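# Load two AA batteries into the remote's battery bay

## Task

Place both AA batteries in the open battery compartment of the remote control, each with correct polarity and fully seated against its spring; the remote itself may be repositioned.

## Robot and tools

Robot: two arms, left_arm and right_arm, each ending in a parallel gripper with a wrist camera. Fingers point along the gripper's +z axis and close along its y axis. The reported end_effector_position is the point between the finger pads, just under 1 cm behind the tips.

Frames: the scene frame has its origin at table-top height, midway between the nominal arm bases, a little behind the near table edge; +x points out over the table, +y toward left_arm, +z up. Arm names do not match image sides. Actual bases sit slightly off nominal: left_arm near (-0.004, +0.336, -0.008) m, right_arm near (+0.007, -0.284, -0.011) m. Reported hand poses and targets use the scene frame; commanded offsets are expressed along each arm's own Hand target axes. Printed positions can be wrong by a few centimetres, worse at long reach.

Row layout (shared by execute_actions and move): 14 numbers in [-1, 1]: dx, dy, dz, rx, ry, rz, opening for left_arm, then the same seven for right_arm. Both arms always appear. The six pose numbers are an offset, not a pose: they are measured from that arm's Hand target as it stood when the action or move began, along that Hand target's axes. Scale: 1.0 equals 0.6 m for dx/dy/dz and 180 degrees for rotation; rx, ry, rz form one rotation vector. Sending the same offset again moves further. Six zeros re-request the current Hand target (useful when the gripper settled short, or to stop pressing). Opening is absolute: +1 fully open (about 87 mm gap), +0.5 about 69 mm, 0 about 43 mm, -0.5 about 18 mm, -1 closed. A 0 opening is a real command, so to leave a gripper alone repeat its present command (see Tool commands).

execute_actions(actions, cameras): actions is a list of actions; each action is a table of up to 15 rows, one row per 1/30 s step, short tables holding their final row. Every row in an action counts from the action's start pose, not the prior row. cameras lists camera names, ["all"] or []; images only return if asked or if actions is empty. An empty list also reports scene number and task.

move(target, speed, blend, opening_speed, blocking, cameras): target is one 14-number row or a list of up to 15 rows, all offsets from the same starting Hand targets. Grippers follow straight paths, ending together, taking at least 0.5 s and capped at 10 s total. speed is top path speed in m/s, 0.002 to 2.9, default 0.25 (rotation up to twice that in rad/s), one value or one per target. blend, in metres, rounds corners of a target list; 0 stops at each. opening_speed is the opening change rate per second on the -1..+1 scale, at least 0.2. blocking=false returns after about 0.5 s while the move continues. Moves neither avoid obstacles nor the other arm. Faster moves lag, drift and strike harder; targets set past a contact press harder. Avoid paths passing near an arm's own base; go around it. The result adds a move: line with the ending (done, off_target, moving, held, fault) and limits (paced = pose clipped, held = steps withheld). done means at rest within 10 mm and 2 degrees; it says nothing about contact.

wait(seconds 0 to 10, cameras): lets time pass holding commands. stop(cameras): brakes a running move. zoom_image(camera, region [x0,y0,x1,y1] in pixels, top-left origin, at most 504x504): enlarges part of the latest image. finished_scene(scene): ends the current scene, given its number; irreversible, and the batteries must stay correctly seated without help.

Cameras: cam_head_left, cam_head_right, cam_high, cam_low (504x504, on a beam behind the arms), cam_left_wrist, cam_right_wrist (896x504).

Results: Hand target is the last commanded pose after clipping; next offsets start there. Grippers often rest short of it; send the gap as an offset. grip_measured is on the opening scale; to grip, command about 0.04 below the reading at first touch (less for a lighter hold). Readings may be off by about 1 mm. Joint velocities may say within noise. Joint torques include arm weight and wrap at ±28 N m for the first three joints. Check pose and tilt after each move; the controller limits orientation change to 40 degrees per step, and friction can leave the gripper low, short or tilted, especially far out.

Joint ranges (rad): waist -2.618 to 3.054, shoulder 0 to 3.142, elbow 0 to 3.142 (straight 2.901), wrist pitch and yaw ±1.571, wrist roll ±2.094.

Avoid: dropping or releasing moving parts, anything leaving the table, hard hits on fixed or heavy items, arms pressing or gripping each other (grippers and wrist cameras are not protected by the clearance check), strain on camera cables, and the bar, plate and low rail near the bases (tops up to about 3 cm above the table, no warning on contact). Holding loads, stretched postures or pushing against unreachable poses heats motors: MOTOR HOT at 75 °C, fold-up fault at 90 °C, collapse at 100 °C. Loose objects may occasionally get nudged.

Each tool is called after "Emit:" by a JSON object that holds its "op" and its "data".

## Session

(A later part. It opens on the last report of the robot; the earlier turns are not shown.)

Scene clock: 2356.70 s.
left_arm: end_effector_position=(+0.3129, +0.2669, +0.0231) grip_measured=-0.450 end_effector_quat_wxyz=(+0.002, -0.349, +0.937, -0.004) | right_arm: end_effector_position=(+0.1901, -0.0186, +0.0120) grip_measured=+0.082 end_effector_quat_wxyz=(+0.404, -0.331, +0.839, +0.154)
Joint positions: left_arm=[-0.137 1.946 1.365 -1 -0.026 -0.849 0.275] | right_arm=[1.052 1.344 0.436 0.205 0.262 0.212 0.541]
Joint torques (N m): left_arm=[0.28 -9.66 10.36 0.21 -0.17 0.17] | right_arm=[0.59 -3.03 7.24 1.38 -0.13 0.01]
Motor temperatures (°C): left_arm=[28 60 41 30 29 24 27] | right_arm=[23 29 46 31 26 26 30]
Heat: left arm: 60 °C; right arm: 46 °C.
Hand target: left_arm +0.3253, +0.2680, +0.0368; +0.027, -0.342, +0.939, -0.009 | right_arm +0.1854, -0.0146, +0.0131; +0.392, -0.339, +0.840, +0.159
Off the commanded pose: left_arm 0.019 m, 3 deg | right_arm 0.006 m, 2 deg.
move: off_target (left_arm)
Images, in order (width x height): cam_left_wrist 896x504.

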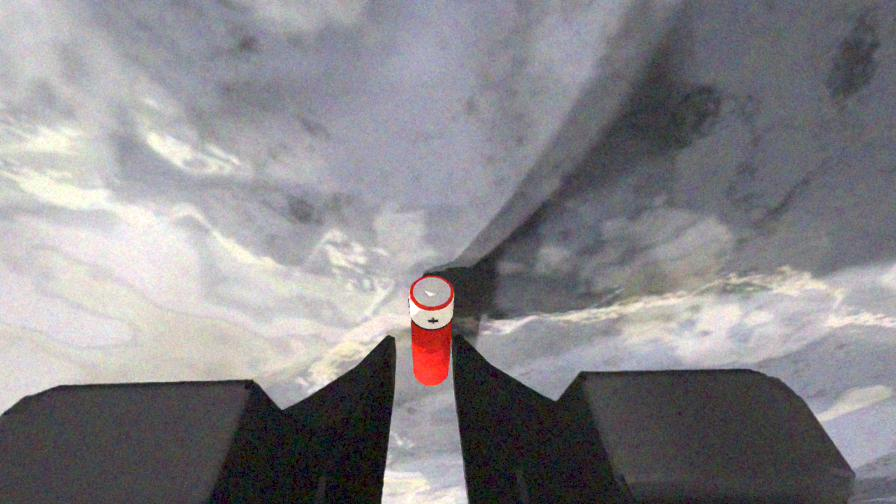

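Emit:
{"op": "move", "data": {"target": [-0.002, 0.002, 0.0322, 0, 0, 0, -0.45, 0, 0, 0, 0, 0, 0, 0.03], "speed": 0.1}}

Scene clock: 2364.23 s.
left_arm: end_effector_position=(+0.3214, +0.2679, +0.0204) grip_measured=-0.450 end_effector_quat_wxyz=(+0.015, -0.350, +0.937, -0.010) | right_arm: end_effector_position=(+0.1901, -0.0186, +0.0120) grip_measured=+0.082 end_effector_quat_wxyz=(+0.404, -0.331, +0.839, +0.154)
Joint positions: left_arm=[-0.131 1.952 1.365 -0.965 -0.026 -0.843 0.275] | right_arm=[1.052 1.344 0.436 0.205 0.262 0.212 0.541]
Joint torques (N m): left_arm=[0.24 -7.97 6.04 0.58 -0.18 0.18] | right_arm=[0.58 -3.07 7.24 1.38 -0.13 0]
Motor temperatures (°C): left_arm=[27 60 41 30 29 24 27] | right_arm=[23 29 46 31 26 26 30]
Heat: left arm: 60 °C; right arm: 46 °C.
Hand target: left_arm +0.3266, +0.2697, +0.0175; +0.027, -0.342, +0.939, -0.009 | right_arm +0.1854, -0.0146, +0.0131; +0.392, -0.339, +0.840, +0.159
Off the commanded pose: left_arm 0.006 m, 2 deg | right_arm 0.006 m, 2 deg.
move: done

Emit:
{"op": "move", "data": {"target": [0.0085, 0, 0.0036, 0, 0, 0, -0.45, 0, 0, 0, 0, 0, 0, 0.03], "speed": 0.1, "cameras": ["cam_left_wrist"]}}

Scene clock: 2373.97 s.
left_arm: end_effector_position=(+0.3184, +0.2682, +0.0161) grip_measured=-0.450 end_effector_quat_wxyz=(+0.012, -0.350, +0.937, -0.009) | right_arm: end_effector_position=(+0.1901, -0.0186, +0.0120) grip_measured=+0.082 end_effector_quat_wxyz=(+0.404, -0.331, +0.839, +0.154)
Joint positions: left_arm=[-0.131 1.952 1.346 -0.952 -0.026 -0.843 0.275] | right_arm=[1.052 1.344 0.436 0.205 0.262 0.212 0.541]
Joint torques (N m): left_arm=[-0.55 -8.64 5.59 0.58 -0.16 0.08] | right_arm=[0.61 -3.03 7.27 1.38 -0.13 0.01]
Motor temperatures (°C): left_arm=[27 59 40 30 29 24 27] | right_arm=[23 29 46 31 26 26 30]
Heat: left arm: 59 °C; right arm: 46 °C.
Hand target: left_arm +0.3228, +0.2665, +0.0151; +0.027, -0.342, +0.939, -0.009 | right_arm +0.1854, -0.0146, +0.0131; +0.392, -0.339, +0.840, +0.159
Off the commanded pose: left_arm 0.005 m, 2 deg | right_arm 0.006 m, 2 deg.
move: done
Images, in order (width x height): cam_left_wrist 896x504.

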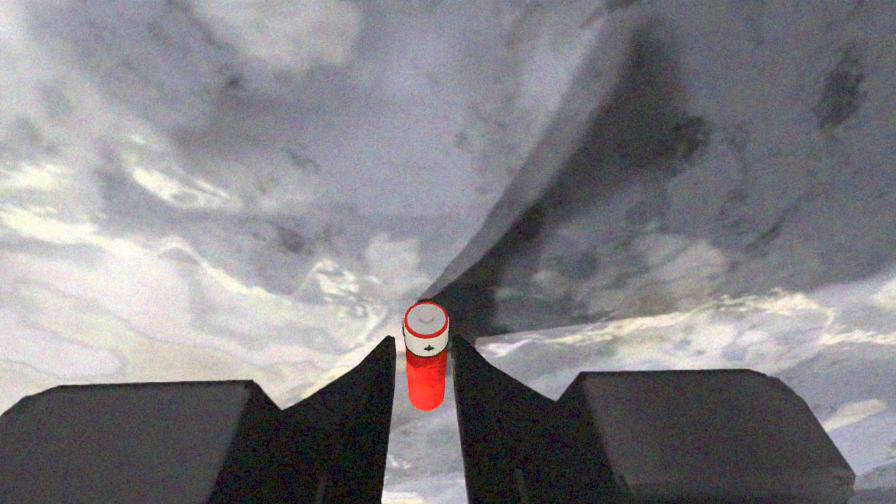

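Emit:
{"op": "move", "data": {"target": [[0.0015, 0, -0.036, 0, 0, 0, -0.45, 0, 0, 0, 0, 0, 0, 0.03], [-0.001, 0, -0.0025, 0, 0, 0, -0.45, 0, 0, 0, 0, 0, 0, 0.03]], "speed": 0.1, "cameras": ["cam_left_wrist"]}}

Scene clock: 2391.03 s.
left_arm: end_effector_position=(+0.3171, +0.2678, +0.0162) grip_measured=-0.450 end_effector_quat_wxyz=(+0.010, -0.349, +0.937, -0.008) | right_arm: end_effector_position=(+0.1901, -0.0186, +0.0120) grip_measured=+0.082 end_effector_quat_wxyz=(+0.404, -0.331, +0.839, +0.154)
Joint positions: left_arm=[-0.133 1.952 1.346 -0.957 -0.026 -0.843 0.275] | right_arm=[1.052 1.344 0.436 0.205 0.262 0.212 0.541]
Joint torques (N m): left_arm=[-0.28 -8.7 6.13 0.56 -0.17 0.09] | right_arm=[0.61 -3.06 7.24 1.39 -0.13 0]
Motor temperatures (°C): left_arm=[27 58 40 30 29 24 27] | right_arm=[23 29 46 31 26 26 30]
Heat: left arm: 58 °C; right arm: 46 °C.
Hand target: left_arm +0.3232, +0.2669, +0.0167; +0.027, -0.342, +0.939, -0.009 | right_arm +0.1854, -0.0146, +0.0131; +0.392, -0.339, +0.840, +0.159
Off the commanded pose: left_arm 0.006 m, 2 deg | right_arm 0.006 m, 2 deg.
move: done
Images, in order (width x height): cam_left_wrist 896x504.

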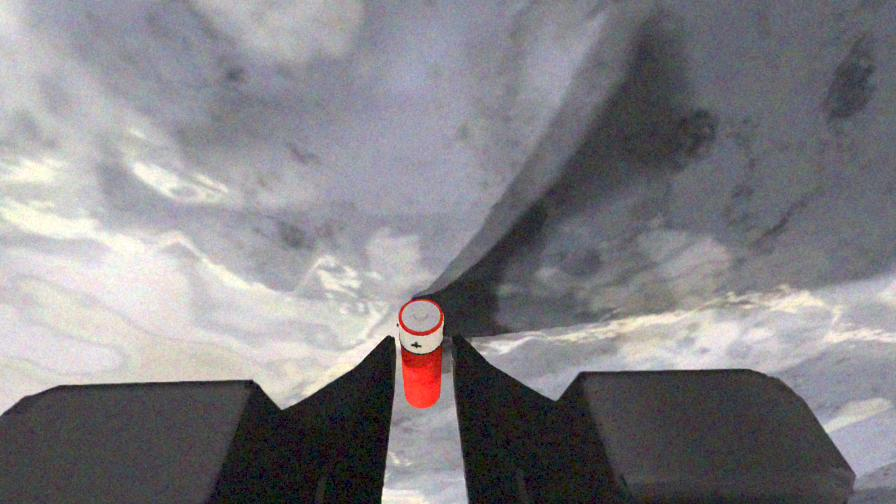

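Emit:
{"op": "move", "data": {"target": [0.0015, 0, -0.042, 0, 0, 0, -0.45, 0, 0, 0, 0, 0, 0, 0.03], "speed": 0.1}}

Scene clock: 2396.90 s.
left_arm: end_effector_position=(+0.3076, +0.2693, +0.0223) grip_measured=-0.450 end_effector_quat_wxyz=(-0.006, -0.349, +0.937, +0.001) | right_arm: end_effector_position=(+0.1901, -0.0186, +0.0120) grip_measured=+0.082 end_effector_quat_wxyz=(+0.404, -0.331, +0.839, +0.154)
Joint positions: left_arm=[-0.133 1.944 1.357 -1.012 -0.026 -0.843 0.275] | right_arm=[1.052 1.344 0.436 0.205 0.262 0.212 0.541]
Joint torques (N m): left_arm=[-0.68 -11.28 10.29 0.19 -0.17 0.04] | right_arm=[0.59 -3.06 7.24 1.38 -0.13 0.01]
Motor temperatures (°C): left_arm=[27 58 40 30 29 24 27] | right_arm=[23 29 46 31 26 26 30]
Heat: left arm: 58 °C; right arm: 46 °C.
Hand target: left_arm +0.3211, +0.2663, +0.0418; +0.027, -0.342, +0.939, -0.009 | right_arm +0.1854, -0.0146, +0.0131; +0.392, -0.339, +0.840, +0.159
Off the commanded pose: left_arm 0.024 m, 4 deg | right_arm 0.006 m, 2 deg.
move: off_target (left_arm)

Emit:
{"op": "move", "data": {"target": [-0.002, -0.0017, 0.0415, 0, 0, 0, -0.45, 0, 0, 0, 0, 0, 0, 0.03], "speed": 0.1, "cameras": ["cam_left_wrist"]}}

Scene clock: 2402.73 s.
left_arm: end_effector_position=(+0.3206, +0.2675, +0.0210) grip_measured=-0.450 end_effector_quat_wxyz=(+0.017, -0.349, +0.937, -0.012) | right_arm: end_effector_position=(+0.1901, -0.0186, +0.0120) grip_measured=+0.082 end_effector_quat_wxyz=(+0.404, -0.331, +0.839, +0.154)
Joint positions: left_arm=[-0.133 1.944 1.357 -0.96 -0.026 -0.843 0.275] | right_arm=[1.052 1.344 0.436 0.205 0.262 0.212 0.541]
Joint torques (N m): left_arm=[-0.4 -7.88 5.61 0.59 -0.17 0.08] | right_arm=[0.61 -3.04 7.25 1.38 -0.13 0]
Motor temperatures (°C): left_arm=[27 58 41 30 29 24 27] | right_arm=[23 29 46 31 26 26 30]
Heat: left arm: 58 °C; right arm: 46 °C.
Hand target: left_arm +0.3240, +0.2663, +0.0170; +0.027, -0.342, +0.939, -0.009 | right_arm +0.1854, -0.0146, +0.0131; +0.392, -0.339, +0.840, +0.159
Off the commanded pose: left_arm 0.005 m, 1 deg | right_arm 0.006 m, 2 deg.
move: done
Images, in order (width x height): cam_left_wrist 896x504.

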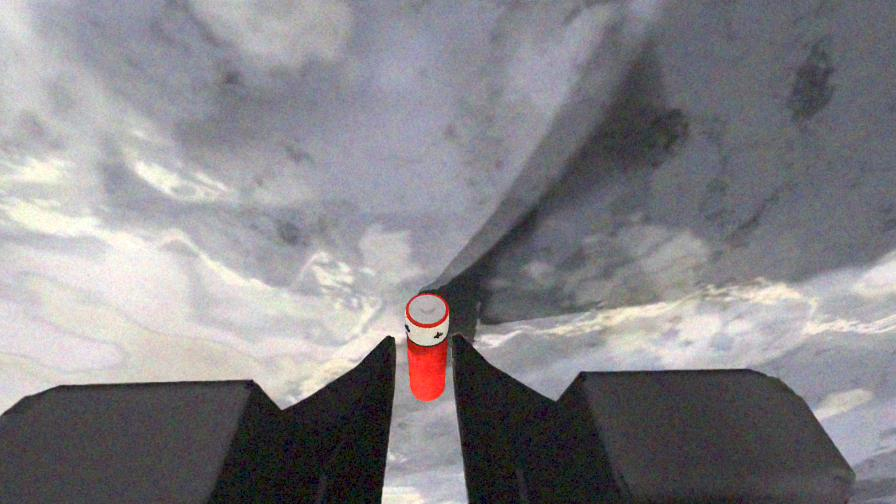

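Emit:
{"op": "move", "data": {"target": [0.002, 0, 0.0042, 0, 0, 0, -0.45, 0, 0, 0, 0, 0, 0, 0.03], "speed": 0.1}}

Scene clock: 2412.47 s.
left_arm: end_effector_position=(+0.3193, +0.2676, +0.0185) grip_measured=-0.450 end_effector_quat_wxyz=(+0.016, -0.349, +0.937, -0.011) | right_arm: end_effector_position=(+0.1901, -0.0186, +0.0120) grip_measured=+0.082 end_effector_quat_wxyz=(+0.404, -0.331, +0.839, +0.154)
Joint positions: left_arm=[-0.133 1.944 1.346 -0.951 -0.026 -0.843 0.275] | right_arm=[1.052 1.344 0.436 0.205 0.262 0.212 0.541]
Joint torques (N m): left_arm=[-0.58 -7.77 5.65 0.6 -0.16 0.06] | right_arm=[0.62 -3.04 7.24 1.38 -0.13 0]
Motor temperatures (°C): left_arm=[27 57 40 30 29 24 27] | right_arm=[23 29 46 31 26 26 30]
Heat: left arm: 57 °C; right arm: 46 °C.
Hand target: left_arm +0.3233, +0.2655, +0.0144; +0.027, -0.342, +0.939, -0.009 | right_arm +0.1854, -0.0146, +0.0131; +0.392, -0.339, +0.840, +0.159
Off the commanded pose: left_arm 0.006 m, 2 deg | right_arm 0.006 m, 2 deg.
move: done

Emit:
{"op": "move", "data": {"target": [0, 0, 0, 0, 0, 0, -0.7, 0, 0, 0, 0, 0, 0, 0.03], "speed": 0.1, "opening_speed": 0.4, "cameras": ["cam_left_wrist"]}}

Scene clock: 2417.03 s.
left_arm: end_effector_position=(+0.3197, +0.2676, +0.0185) grip_measured=-0.609 end_effector_quat_wxyz=(+0.017, -0.349, +0.937, -0.012) | right_arm: end_effector_position=(+0.1901, -0.0186, +0.0120) grip_measured=+0.082 end_effector_quat_wxyz=(+0.404, -0.331, +0.839, +0.154)
Joint positions: left_arm=[-0.133 1.944 1.346 -0.949 -0.026 -0.843 0.196] | right_arm=[1.052 1.344 0.436 0.205 0.262 0.212 0.541]
Joint torques (N m): left_arm=[-0.57 -7.75 5.63 0.59 -0.17 0.06] | right_arm=[0.61 -3.07 7.24 1.38 -0.14 0]
Motor temperatures (°C): left_arm=[27 56 40 30 29 24 27] | right_arm=[23 29 46 31 26 26 30]
Heat: left arm: 56 °C; right arm: 46 °C.
Hand target: left_arm +0.3233, +0.2655, +0.0144; +0.027, -0.342, +0.939, -0.009 | right_arm +0.1854, -0.0146, +0.0131; +0.392, -0.339, +0.840, +0.159
Off the commanded pose: left_arm 0.006 m, 1 deg | right_arm 0.006 m, 2 deg.
move: done
Images, in order (width x height): cam_left_wrist 896x504.

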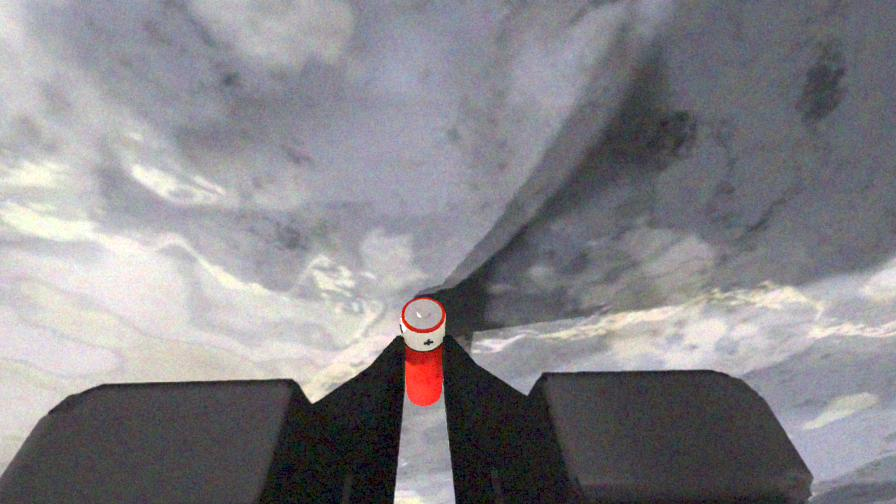

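Emit:
{"op": "move", "data": {"target": [[-0.0063, -0.005, -0.1414, 0, 0, 0, -0.7, 0, 0, 0, 0, 0, 0, 0.03], [0.2318, -0.2087, -0.1542, -0.0137, -0.0693, -0.0149, -0.7, 0, 0, 0, 0, 0, 0, 0.03]], "speed": [0.15, 0.22], "blend": 0.03, "cameras": ["cam_left_wrist"]}}

Scene clock: 2439.23 s.
left_arm: end_effector_position=(+0.2827, +0.0850, +0.0967) grip_measured=-0.609 end_effector_quat_wxyz=(+0.105, -0.351, +0.929, +0.058) | right_arm: end_effector_position=(+0.1901, -0.0186, +0.0120) grip_measured=+0.082 end_effector_quat_wxyz=(+0.404, -0.331, +0.839, +0.154)
Joint positions: left_arm=[-0.735 2.072 1.839 -1.376 -0.254 -1.458 0.196] | right_arm=[1.052 1.344 0.436 0.205 0.262 0.212 0.541]
Joint torques (N m): left_arm=[0.13 -8.87 10.86 0.14 -0.41 -0.17] | right_arm=[0.58 -3.04 7.25 1.39 -0.12 0]
Motor temperatures (°C): left_arm=[27 55 40 30 29 24 28] | right_arm=[23 29 46 31 26 26 30]
Heat: left arm: 55 °C; right arm: 46 °C.
Hand target: left_arm +0.2919, +0.0801, +0.1051; +0.121, -0.363, +0.923, +0.048 | right_arm +0.1854, -0.0146, +0.0131; +0.392, -0.339, +0.840, +0.159
Off the commanded pose: left_arm 0.013 m, 3 deg | right_arm 0.006 m, 2 deg.
move: off_target (left_arm)
Images, in order (width x height): cam_left_wrist 896x504.

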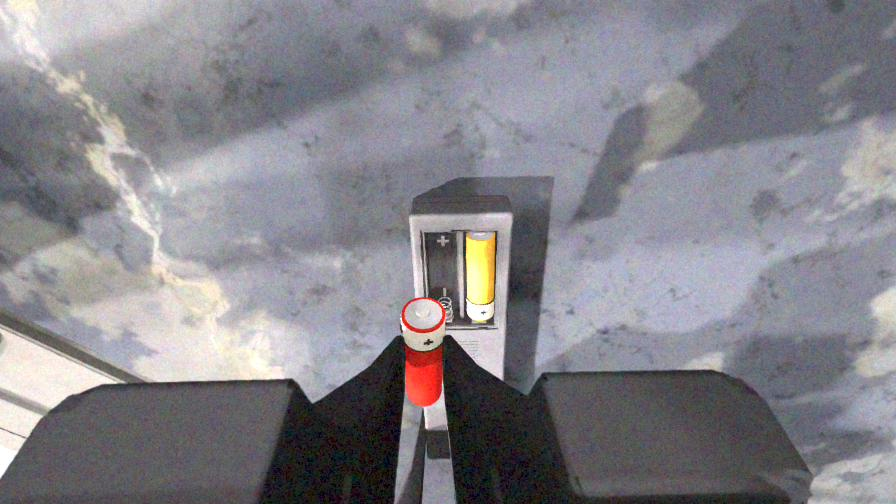

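Emit:
{"op": "move", "data": {"target": [0.02, 0, 0.0741, 0, 0, 0, -0.7, 0, 0, 0, 0, 0, 0, 0.03], "speed": 0.15, "cameras": ["cam_left_wrist", "cam_right_wrist"]}}

Scene clock: 2453.40 s.
left_arm: end_effector_position=(+0.2854, +0.0823, +0.0606) grip_measured=-0.609 end_effector_quat_wxyz=(+0.107, -0.352, +0.928, +0.054) | right_arm: end_effector_position=(+0.1901, -0.0186, +0.0120) grip_measured=+0.082 end_effector_quat_wxyz=(+0.404, -0.331, +0.839, +0.154)
Joint positions: left_arm=[-0.735 2.083 1.711 -1.229 -0.256 -1.458 0.196] | right_arm=[1.052 1.344 0.436 0.205 0.262 0.212 0.541]
Joint torques (N m): left_arm=[0.21 -9.42 6.06 0.46 -0.39 -0.16] | right_arm=[0.61 -3.03 7.28 1.38 -0.13 0.01]
Heat: left arm: 54 °C; right arm: 46 °C.
Hand target: left_arm +0.2918, +0.0800, +0.0591; +0.121, -0.363, +0.923, +0.048 | right_arm +0.1854, -0.0146, +0.0131; +0.392, -0.339, +0.840, +0.159
Off the commanded pose: left_arm 0.007 m, 2 deg | right_arm 0.006 m, 2 deg.
move: done
Images, in order (width x height): cam_left_wrist 896x504, cam_right_wrist 896x504.

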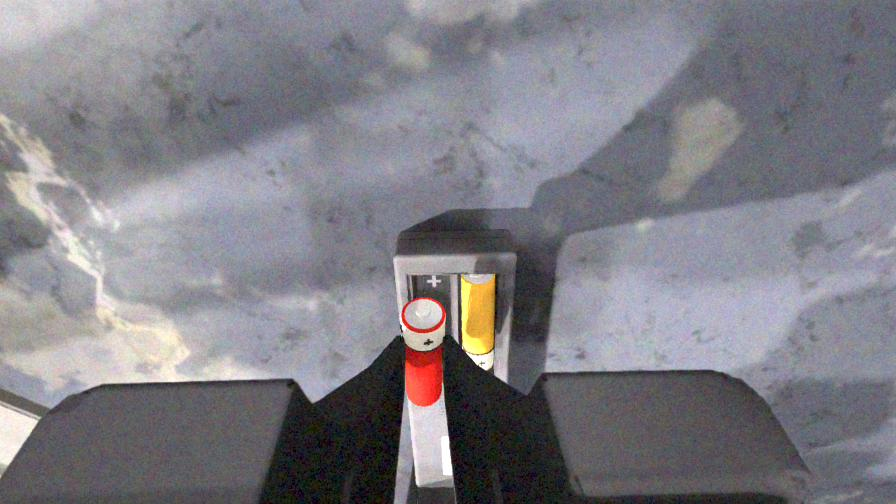

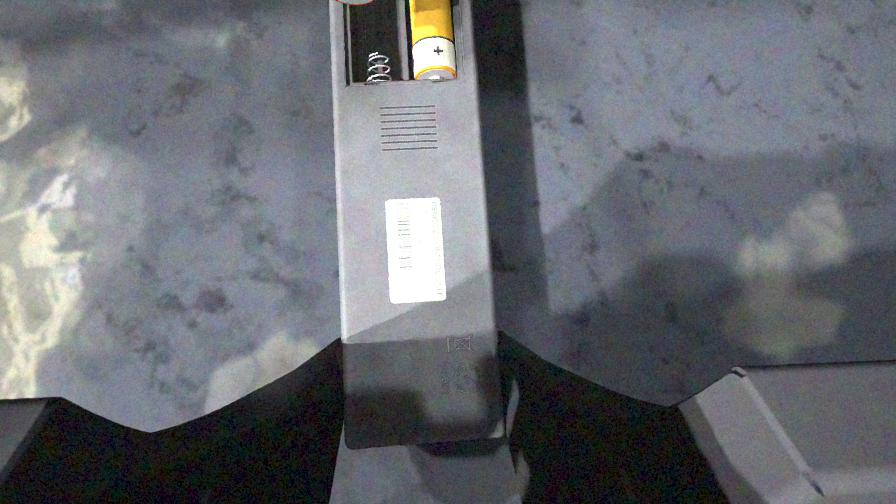

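Emit:
{"op": "move", "data": {"target": [0.0078, -0.0033, 0.029, 0, 0, -0.011, -0.7, 0, 0, 0, 0, 0, 0, 0.03], "speed": 0.12, "cameras": ["cam_left_wrist", "cam_right_wrist"]}}

Emit:
{"op": "zoom_image", "data": {"camera": "cam_left_wrist", "region": [360, 260, 520, 420]}}

Emit:
{"op": "zoom_image", "data": {"camera": "cam_right_wrist", "region": [330, 0, 490, 140]}}

Scene clock: 2471.20 s.
left_arm: end_effector_position=(+0.2872, +0.0801, +0.0447) grip_measured=-0.609 end_effector_quat_wxyz=(+0.109, -0.367, +0.922, +0.049) | right_arm: end_effector_position=(+0.1901, -0.0186, +0.0120) grip_measured=+0.082 end_effector_quat_wxyz=(+0.404, -0.331, +0.839, +0.154)
Joint positions: left_arm=[-0.735 2.09 1.659 -1.163 -0.256 -1.491 0.196] | right_arm=[1.052 1.344 0.436 0.205 0.262 0.212 0.541]
Joint torques (N m): left_arm=[0.23 -9.06 5.79 0.47 -0.39 -0.16] | right_arm=[0.58 -3.04 7.27 1.38 -0.13 0.01]
Heat: left arm: 54 °C; right arm: 46 °C.
Hand target: left_arm +0.2931, +0.0785, +0.0411; +0.122, -0.379, +0.916, +0.045 | right_arm +0.1854, -0.0146, +0.0131; +0.392, -0.339, +0.840, +0.159
Off the commanded pose: left_arm 0.007 m, 2 deg | right_arm 0.006 m, 2 deg.
move: done
Images, in order (width x height): cam_left_wrist 896x504, cam_right_wrist 896x504.

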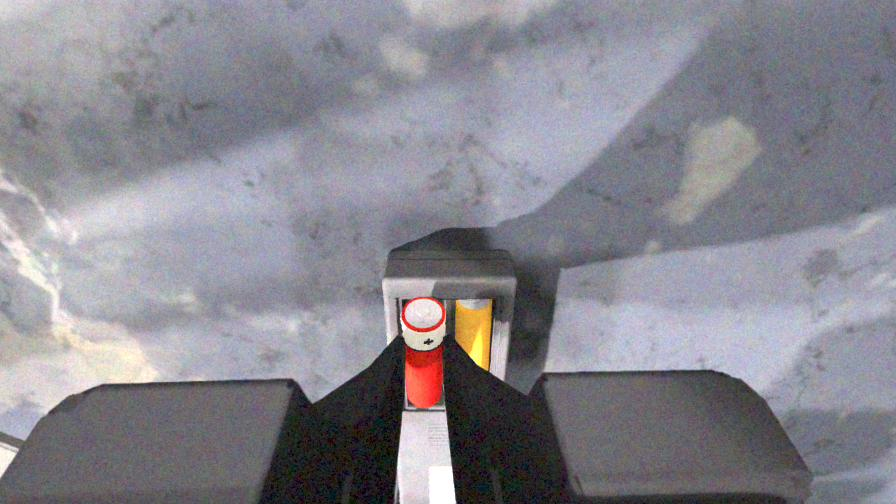

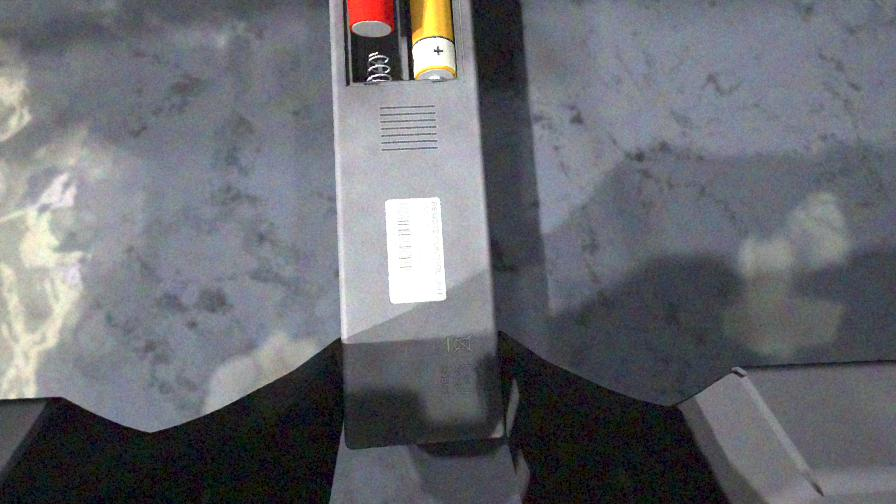

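Scaled by 3.150 from the camera's 896x504 image, which has a finer 1280x720 frame.

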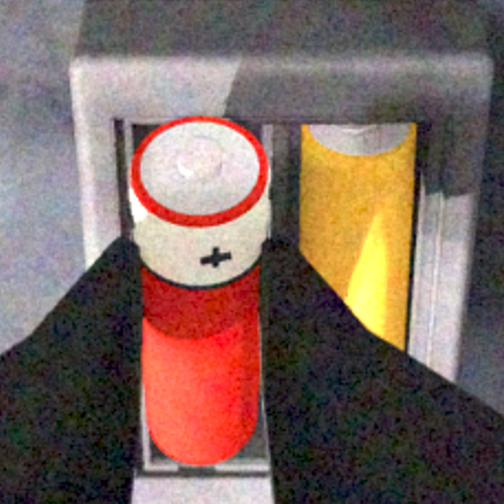

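Scaled by 3.150 from the camera's 896x504 image, which has a finer 1280x720 frame.

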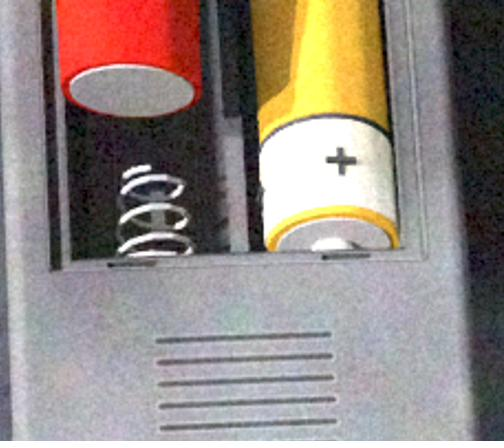

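Emit:
{"op": "move", "data": {"target": [0.0043, 0, 0.0161, 0, 0, 0, -0.7, 0, 0, 0, 0, 0, 0, 0.03], "speed": 0.08, "cameras": ["cam_left_wrist", "cam_right_wrist"]}}

Emit:
{"op": "zoom_image", "data": {"camera": "cam_right_wrist", "region": [330, 0, 490, 140]}}

Emit:
{"op": "zoom_image", "data": {"camera": "cam_left_wrist", "region": [360, 260, 520, 420]}}

Scene clock: 2481.27 s.
left_arm: end_effector_position=(+0.2865, +0.0806, +0.0378) grip_measured=-0.609 end_effector_quat_wxyz=(+0.109, -0.368, +0.922, +0.050) | right_arm: end_effector_position=(+0.1901, -0.0186, +0.0120) grip_measured=+0.082 end_effector_quat_wxyz=(+0.404, -0.331, +0.839, +0.154)
Joint positions: left_arm=[-0.735 2.093 1.636 -1.138 -0.256 -1.492 0.196] | right_arm=[1.052 1.344 0.436 0.205 0.262 0.212 0.541]
Joint torques (N m): left_arm=[0.28 -8.65 5.11 0.58 -0.4 -0.15] | right_arm=[0.59 -3.07 7.27 1.38 -0.13 0.01]
Motor temperatures (°C): left_arm=[27 55 41 30 29 24 28] | right_arm=[23 29 46 31 26 26 30]
Heat: left arm: 55 °C; right arm: 46 °C.
Hand target: left_arm +0.2932, +0.0785, +0.0311; +0.122, -0.379, +0.916, +0.045 | right_arm +0.1854, -0.0146, +0.0131; +0.392, -0.339, +0.840, +0.159
Off the commanded pose: left_arm 0.010 m, 2 deg | right_arm 0.006 m, 2 deg.
move: done
Images, in order (width x height): cam_left_wrist 896x504, cam_right_wrist 896x504.

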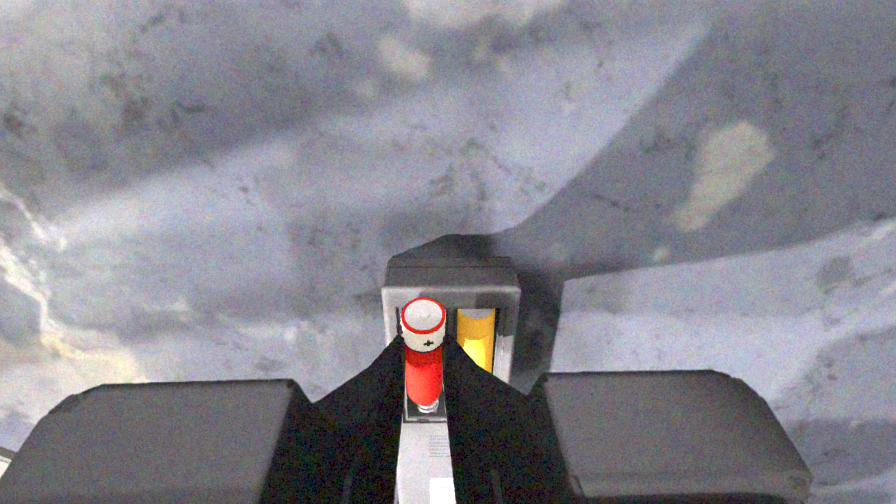

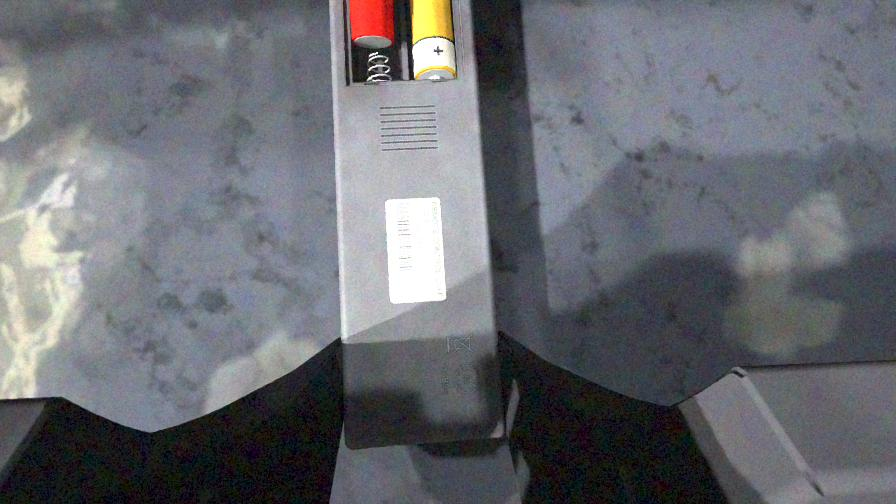

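Scaled by 3.150 from the camera's 896x504 image, which has a finer 1280x720 frame.

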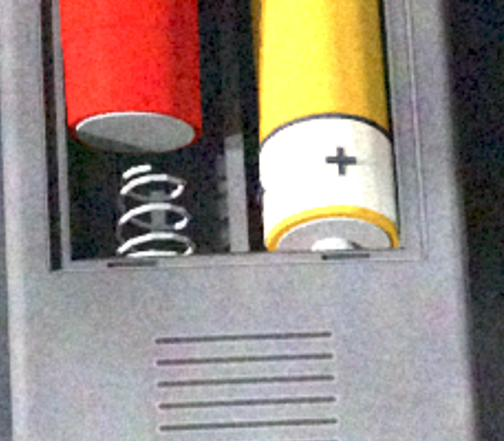

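Scaled by 3.150 from the camera's 896x504 image, which has a finer 1280x720 frame.

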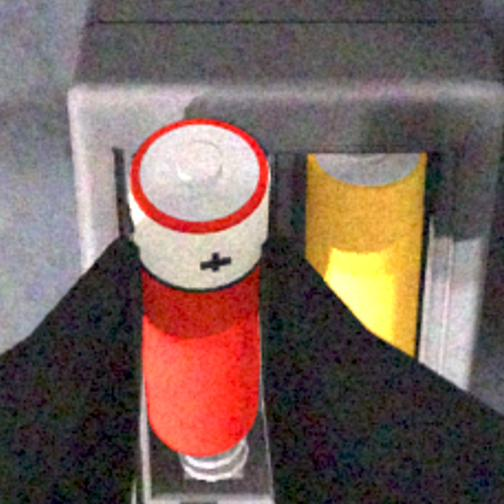

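Emit:
{"op": "move", "data": {"target": [0.0274, 0.0012, -0.0005, 0, 0.022, 0, -0.7, 0, 0, 0, 0, 0, 0, 0.03], "speed": 0.08, "cameras": ["cam_left_wrist", "cam_right_wrist"]}}

Emit:
{"op": "zoom_image", "data": {"camera": "cam_right_wrist", "region": [330, 0, 490, 140]}}

Emit:
{"op": "zoom_image", "data": {"camera": "cam_left_wrist", "region": [360, 260, 520, 420]}}

Scene clock: 2493.77 s.
left_arm: end_effector_position=(+0.2839, +0.0777, +0.0365) grip_measured=-0.609 end_effector_quat_wxyz=(+0.100, -0.371, +0.922, +0.044) | right_arm: end_effector_position=(+0.1901, -0.0186, +0.0120) grip_measured=+0.082 end_effector_quat_wxyz=(+0.404, -0.331, +0.839, +0.154)
Joint positions: left_arm=[-0.735 2.092 1.628 -1.13 -0.234 -1.498 0.196] | right_arm=[1.052 1.344 0.436 0.205 0.262 0.212 0.541]
Joint torques (N m): left_arm=[-0.35 -8.43 4.63 0.58 0.11 -0.18] | right_arm=[0.59 -3.02 7.24 1.38 -0.13 0.01]
Motor temperatures (°C): left_arm=[27 55 41 30 29 24 28] | right_arm=[23 29 46 31 26 26 30]
Heat: left arm: 55 °C; right arm: 46 °C.
Hand target: left_arm +0.2814, +0.0677, +0.0271; +0.090, -0.380, +0.920, +0.032 | right_arm +0.1854, -0.0146, +0.0131; +0.392, -0.339, +0.840, +0.159
Off the commanded pose: left_arm 0.014 m, 2 deg | right_arm 0.006 m, 2 deg.
move: off_target (left_arm)
Images, in order (width x height): cam_left_wrist 896x504, cam_right_wrist 896x504.

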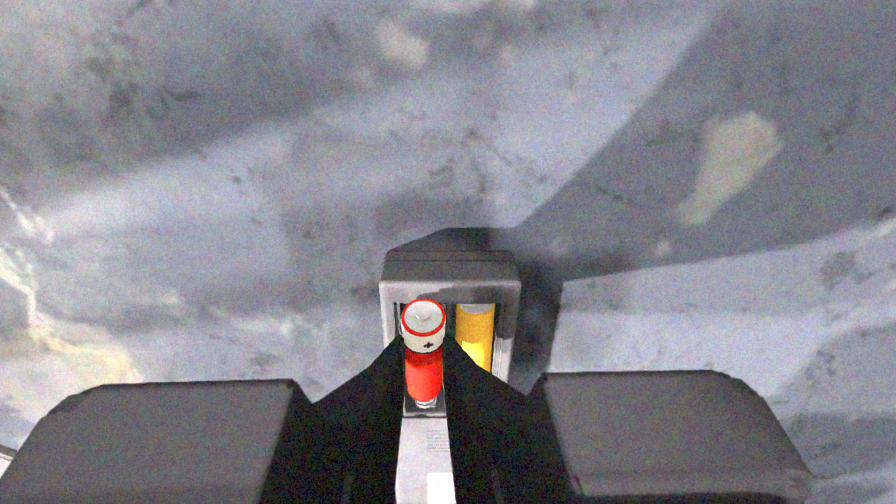

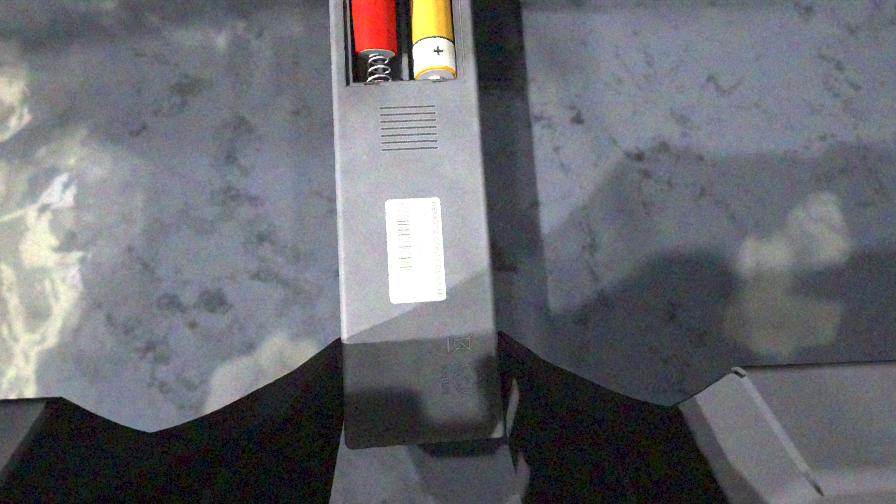

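Scaled by 3.150 from the camera's 896x504 image, which has a finer 1280x720 frame.

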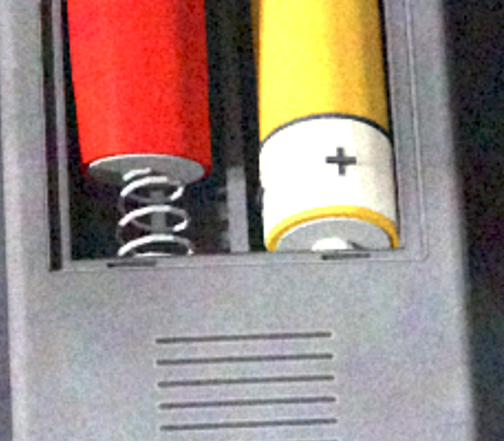

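Scaled by 3.150 from the camera's 896x504 image, which has a finer 1280x720 frame.

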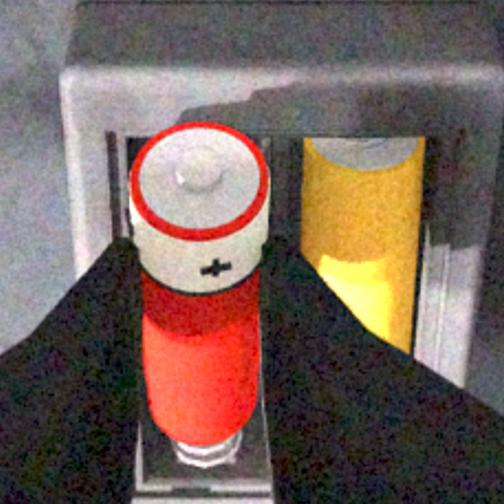

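Emit:
{"op": "move", "data": {"target": [0.021, 0.001, -0.0143, 0, 0.011, 0, -0.7, 0, 0, 0, 0, 0, 0, 0.03], "speed": 0.08, "cameras": ["cam_left_wrist", "cam_right_wrist"]}}

Emit:
{"op": "zoom_image", "data": {"camera": "cam_right_wrist", "region": [330, 0, 490, 140]}}

Emit:
{"op": "zoom_image", "data": {"camera": "cam_left_wrist", "region": [360, 260, 520, 420]}}

Scene clock: 2504.87 s.
left_arm: end_effector_position=(+0.2825, +0.0753, +0.0360) grip_measured=-0.609 end_effector_quat_wxyz=(+0.098, -0.376, +0.920, +0.043) | right_arm: end_effector_position=(+0.1901, -0.0186, +0.0120) grip_measured=+0.082 end_effector_quat_wxyz=(+0.404, -0.331, +0.839, +0.154)
Joint positions: left_arm=[-0.74 2.093 1.628 -1.13 -0.23 -1.514 0.196] | right_arm=[1.052 1.344 0.436 0.205 0.262 0.212 0.541]
Joint torques (N m): left_arm=[-1.59 -9.01 5.93 0.34 0.4 -0.22] | right_arm=[0.61 -2.99 7.25 1.38 -0.13 0]
Motor temperatures (°C): left_arm=[27 55 40 30 29 24 28] | right_arm=[23 29 46 31 26 26 30]
Heat: left arm: 55 °C; right arm: 46 °C.
Hand target: left_arm +0.2710, +0.0583, +0.0331; +0.074, -0.381, +0.921, +0.026 | right_arm +0.1854, -0.0146, +0.0131; +0.392, -0.339, +0.840, +0.159
Off the commanded pose: left_arm 0.021 m, 3 deg | right_arm 0.006 m, 2 deg.
move: off_target (left_arm)
Images, in order (width x height): cam_left_wrist 896x504, cam_right_wrist 896x504.

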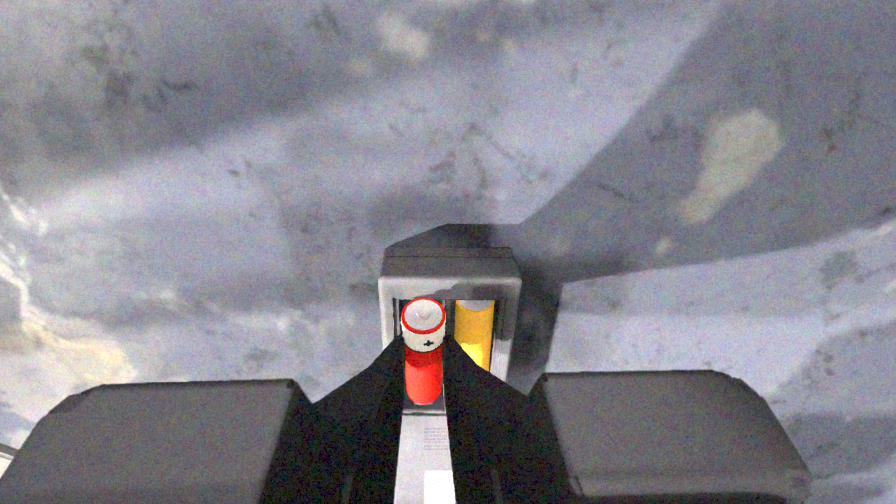

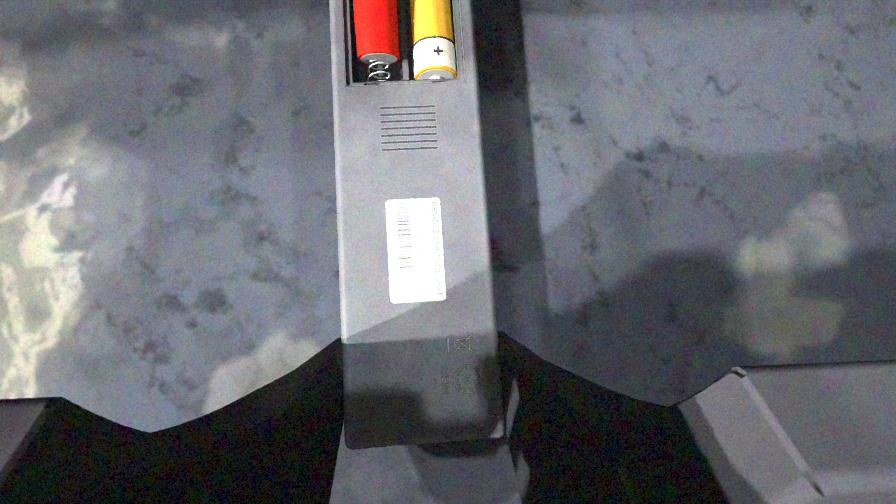

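Scaled by 3.150 from the camera's 896x504 image, which has a finer 1280x720 frame.

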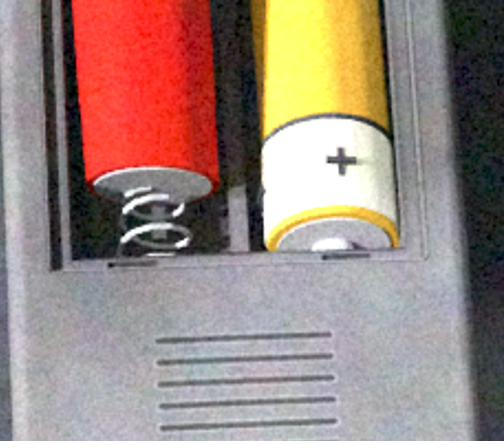

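Scaled by 3.150 from the camera's 896x504 image, which has a finer 1280x720 frame.

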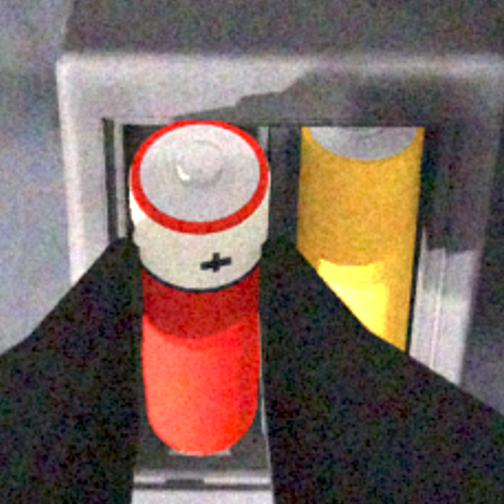

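Emit:
{"op": "move", "data": {"target": [0.02, 0.001, 0.002, 0, 0.017, 0, -0.7, 0, 0, 0, 0, 0, 0, 0.03], "speed": 0.08, "cameras": ["cam_left_wrist", "cam_right_wrist"]}}

Emit:
{"op": "zoom_image", "data": {"camera": "cam_right_wrist", "region": [330, 0, 490, 140]}}

Emit:
{"op": "zoom_image", "data": {"camera": "cam_left_wrist", "region": [360, 260, 520, 420]}}

Scene clock: 2511.27 s.
left_arm: end_effector_position=(+0.2803, +0.0739, +0.0345) grip_measured=-0.609 end_effector_quat_wxyz=(+0.092, -0.381, +0.919, +0.041) | right_arm: end_effector_position=(+0.1901, -0.0186, +0.0120) grip_measured=+0.082 end_effector_quat_wxyz=(+0.404, -0.331, +0.839, +0.154)
Joint positions: left_arm=[-0.74 2.093 1.622 -1.127 -0.216 -1.523 0.196] | right_arm=[1.052 1.344 0.436 0.205 0.262 0.212 0.541]
Joint torques (N m): left_arm=[-1.94 -8.9 5.31 0.4 0.86 -0.19] | right_arm=[0.61 -3.07 7.25 1.38 -0.13 0.01]
Motor temperatures (°C): left_arm=[27 56 40 30 29 24 28] | right_arm=[23 29 46 31 26 26 30]
Heat: left arm: 56 °C; right arm: 46 °C.
Hand target: left_arm +0.2623, +0.0505, +0.0301; +0.050, -0.381, +0.923, +0.016 | right_arm +0.1854, -0.0146, +0.0131; +0.392, -0.339, +0.840, +0.159
Off the commanded pose: left_arm 0.030 m, 6 deg | right_arm 0.006 m, 2 deg.
move: off_target (left_arm)
Images, in order (width x height): cam_left_wrist 896x504, cam_right_wrist 896x504.

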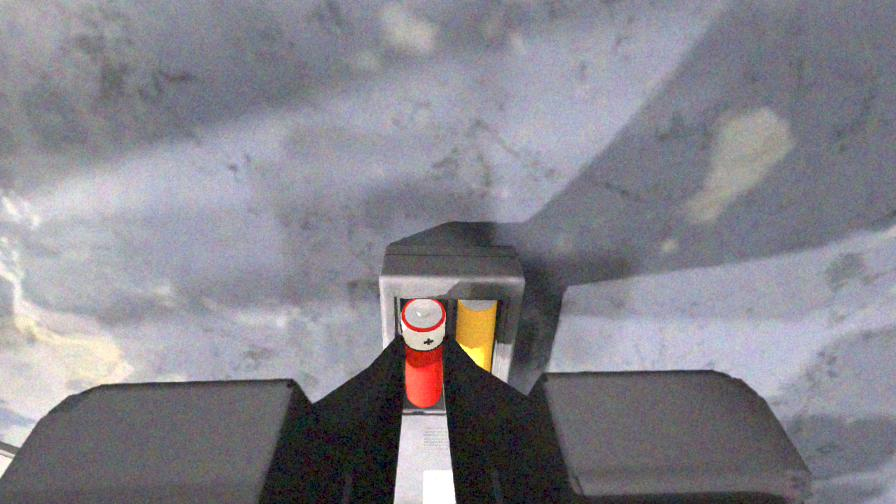

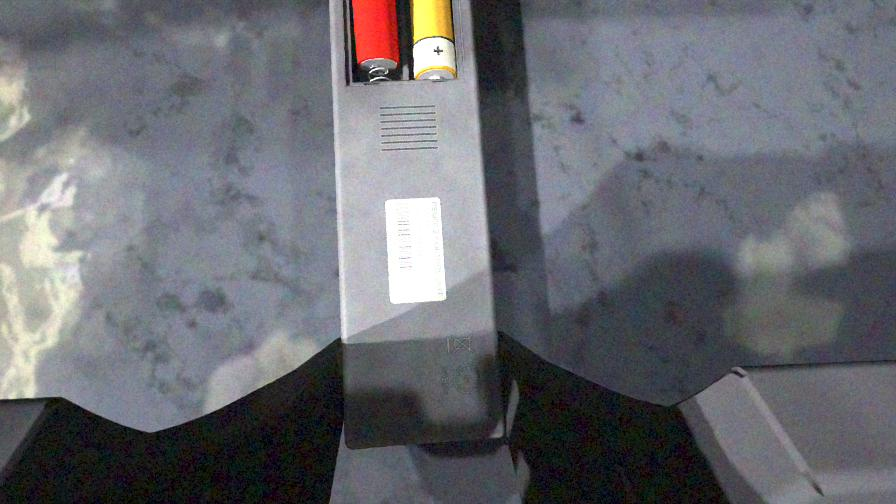

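Scaled by 3.150 from the camera's 896x504 image, which has a finer 1280x720 frame.

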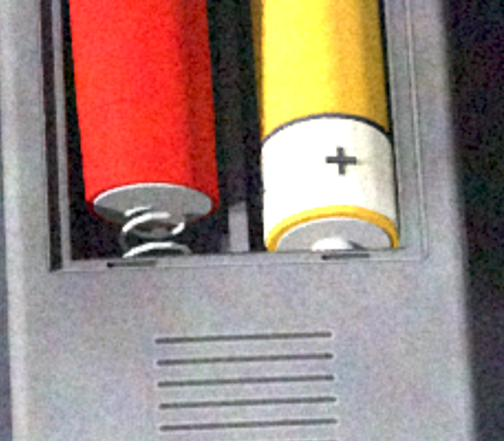

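Scaled by 3.150 from the camera's 896x504 image, which has a finer 1280x720 frame.

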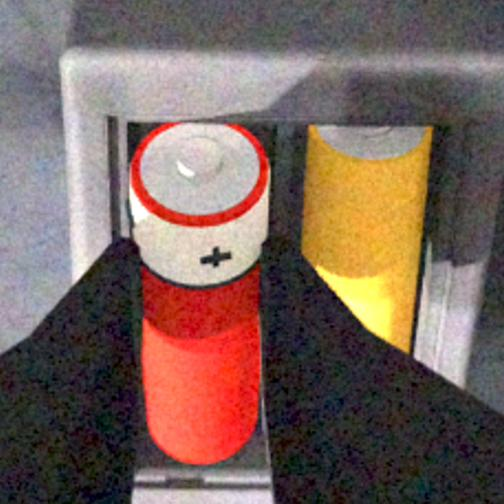

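Emit:
{"op": "move", "data": {"target": [0.003, 0, 0.0185, 0, 0, 0, -0.7, 0, 0, 0, 0, 0, 0, 0.03], "speed": 0.06, "cameras": ["cam_left_wrist", "cam_right_wrist"]}}

Emit:
{"op": "zoom_image", "data": {"camera": "cam_right_wrist", "region": [330, 0, 490, 140]}}

Emit:
{"op": "zoom_image", "data": {"camera": "cam_left_wrist", "region": [360, 260, 520, 420]}}

Scene clock: 2523.27 s.
left_arm: end_effector_position=(+0.2800, +0.0742, +0.0324) grip_measured=-0.609 end_effector_quat_wxyz=(+0.092, -0.381, +0.919, +0.040) | right_arm: end_effector_position=(+0.1901, -0.0186, +0.0120) grip_measured=+0.082 end_effector_quat_wxyz=(+0.404, -0.331, +0.839, +0.154)
Joint positions: left_arm=[-0.74 2.092 1.612 -1.117 -0.216 -1.524 0.196] | right_arm=[1.052 1.344 0.436 0.205 0.262 0.212 0.541]
Joint torques (N m): left_arm=[-2.09 -7.95 3.52 0.65 0.85 -0.18] | right_arm=[0.61 -3.04 7.25 1.39 -0.13 0]
Motor temperatures (°C): left_arm=[28 56 39 30 29 24 28] | right_arm=[23 29 46 31 26 26 30]
Heat: left arm: 56 °C; right arm: 46 °C.
Hand target: left_arm +0.2620, +0.0499, +0.0188; +0.050, -0.381, +0.923, +0.016 | right_arm +0.1854, -0.0146, +0.0131; +0.392, -0.339, +0.840, +0.159
Off the commanded pose: left_arm 0.033 m, 6 deg | right_arm 0.006 m, 2 deg.
move: off_target (left_arm)
Images, in order (width x height): cam_left_wrist 896x504, cam_right_wrist 896x504.

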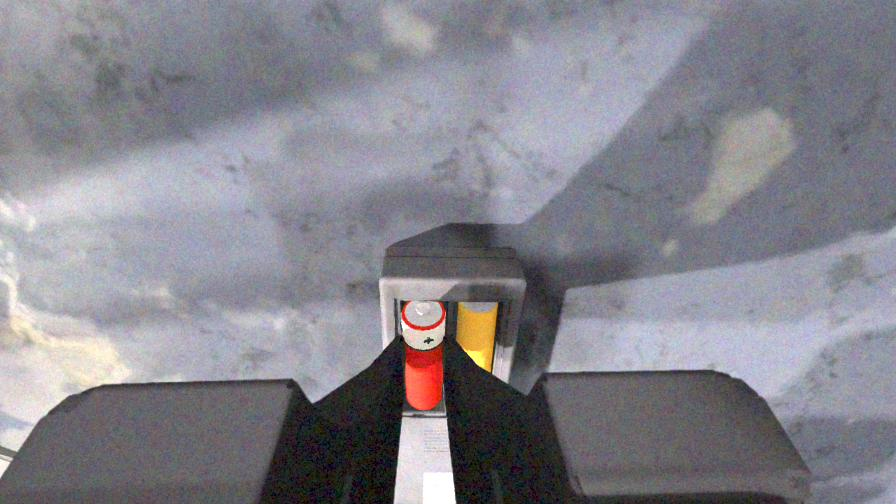

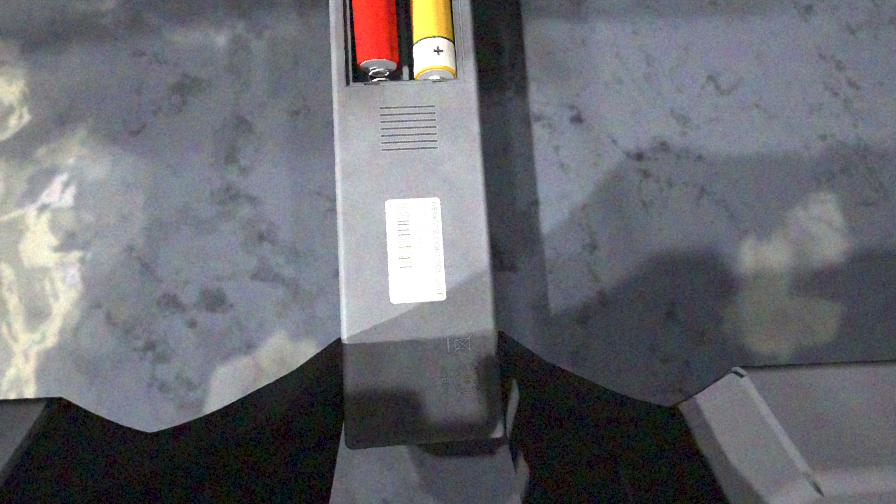

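Scaled by 3.150 from the camera's 896x504 image, which has a finer 1280x720 frame.

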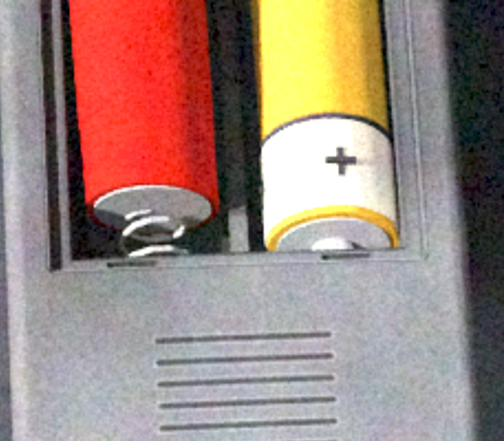

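Scaled by 3.150 from the camera's 896x504 image, which has a finer 1280x720 frame.

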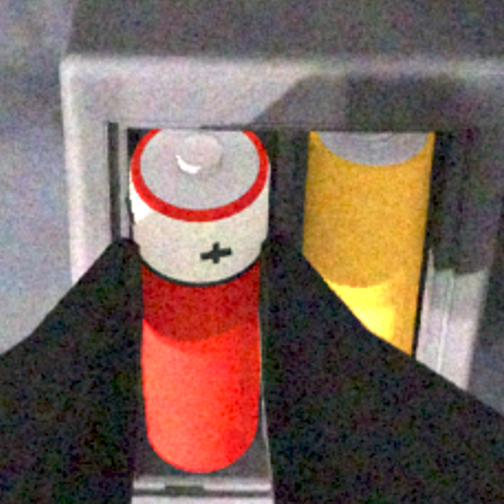

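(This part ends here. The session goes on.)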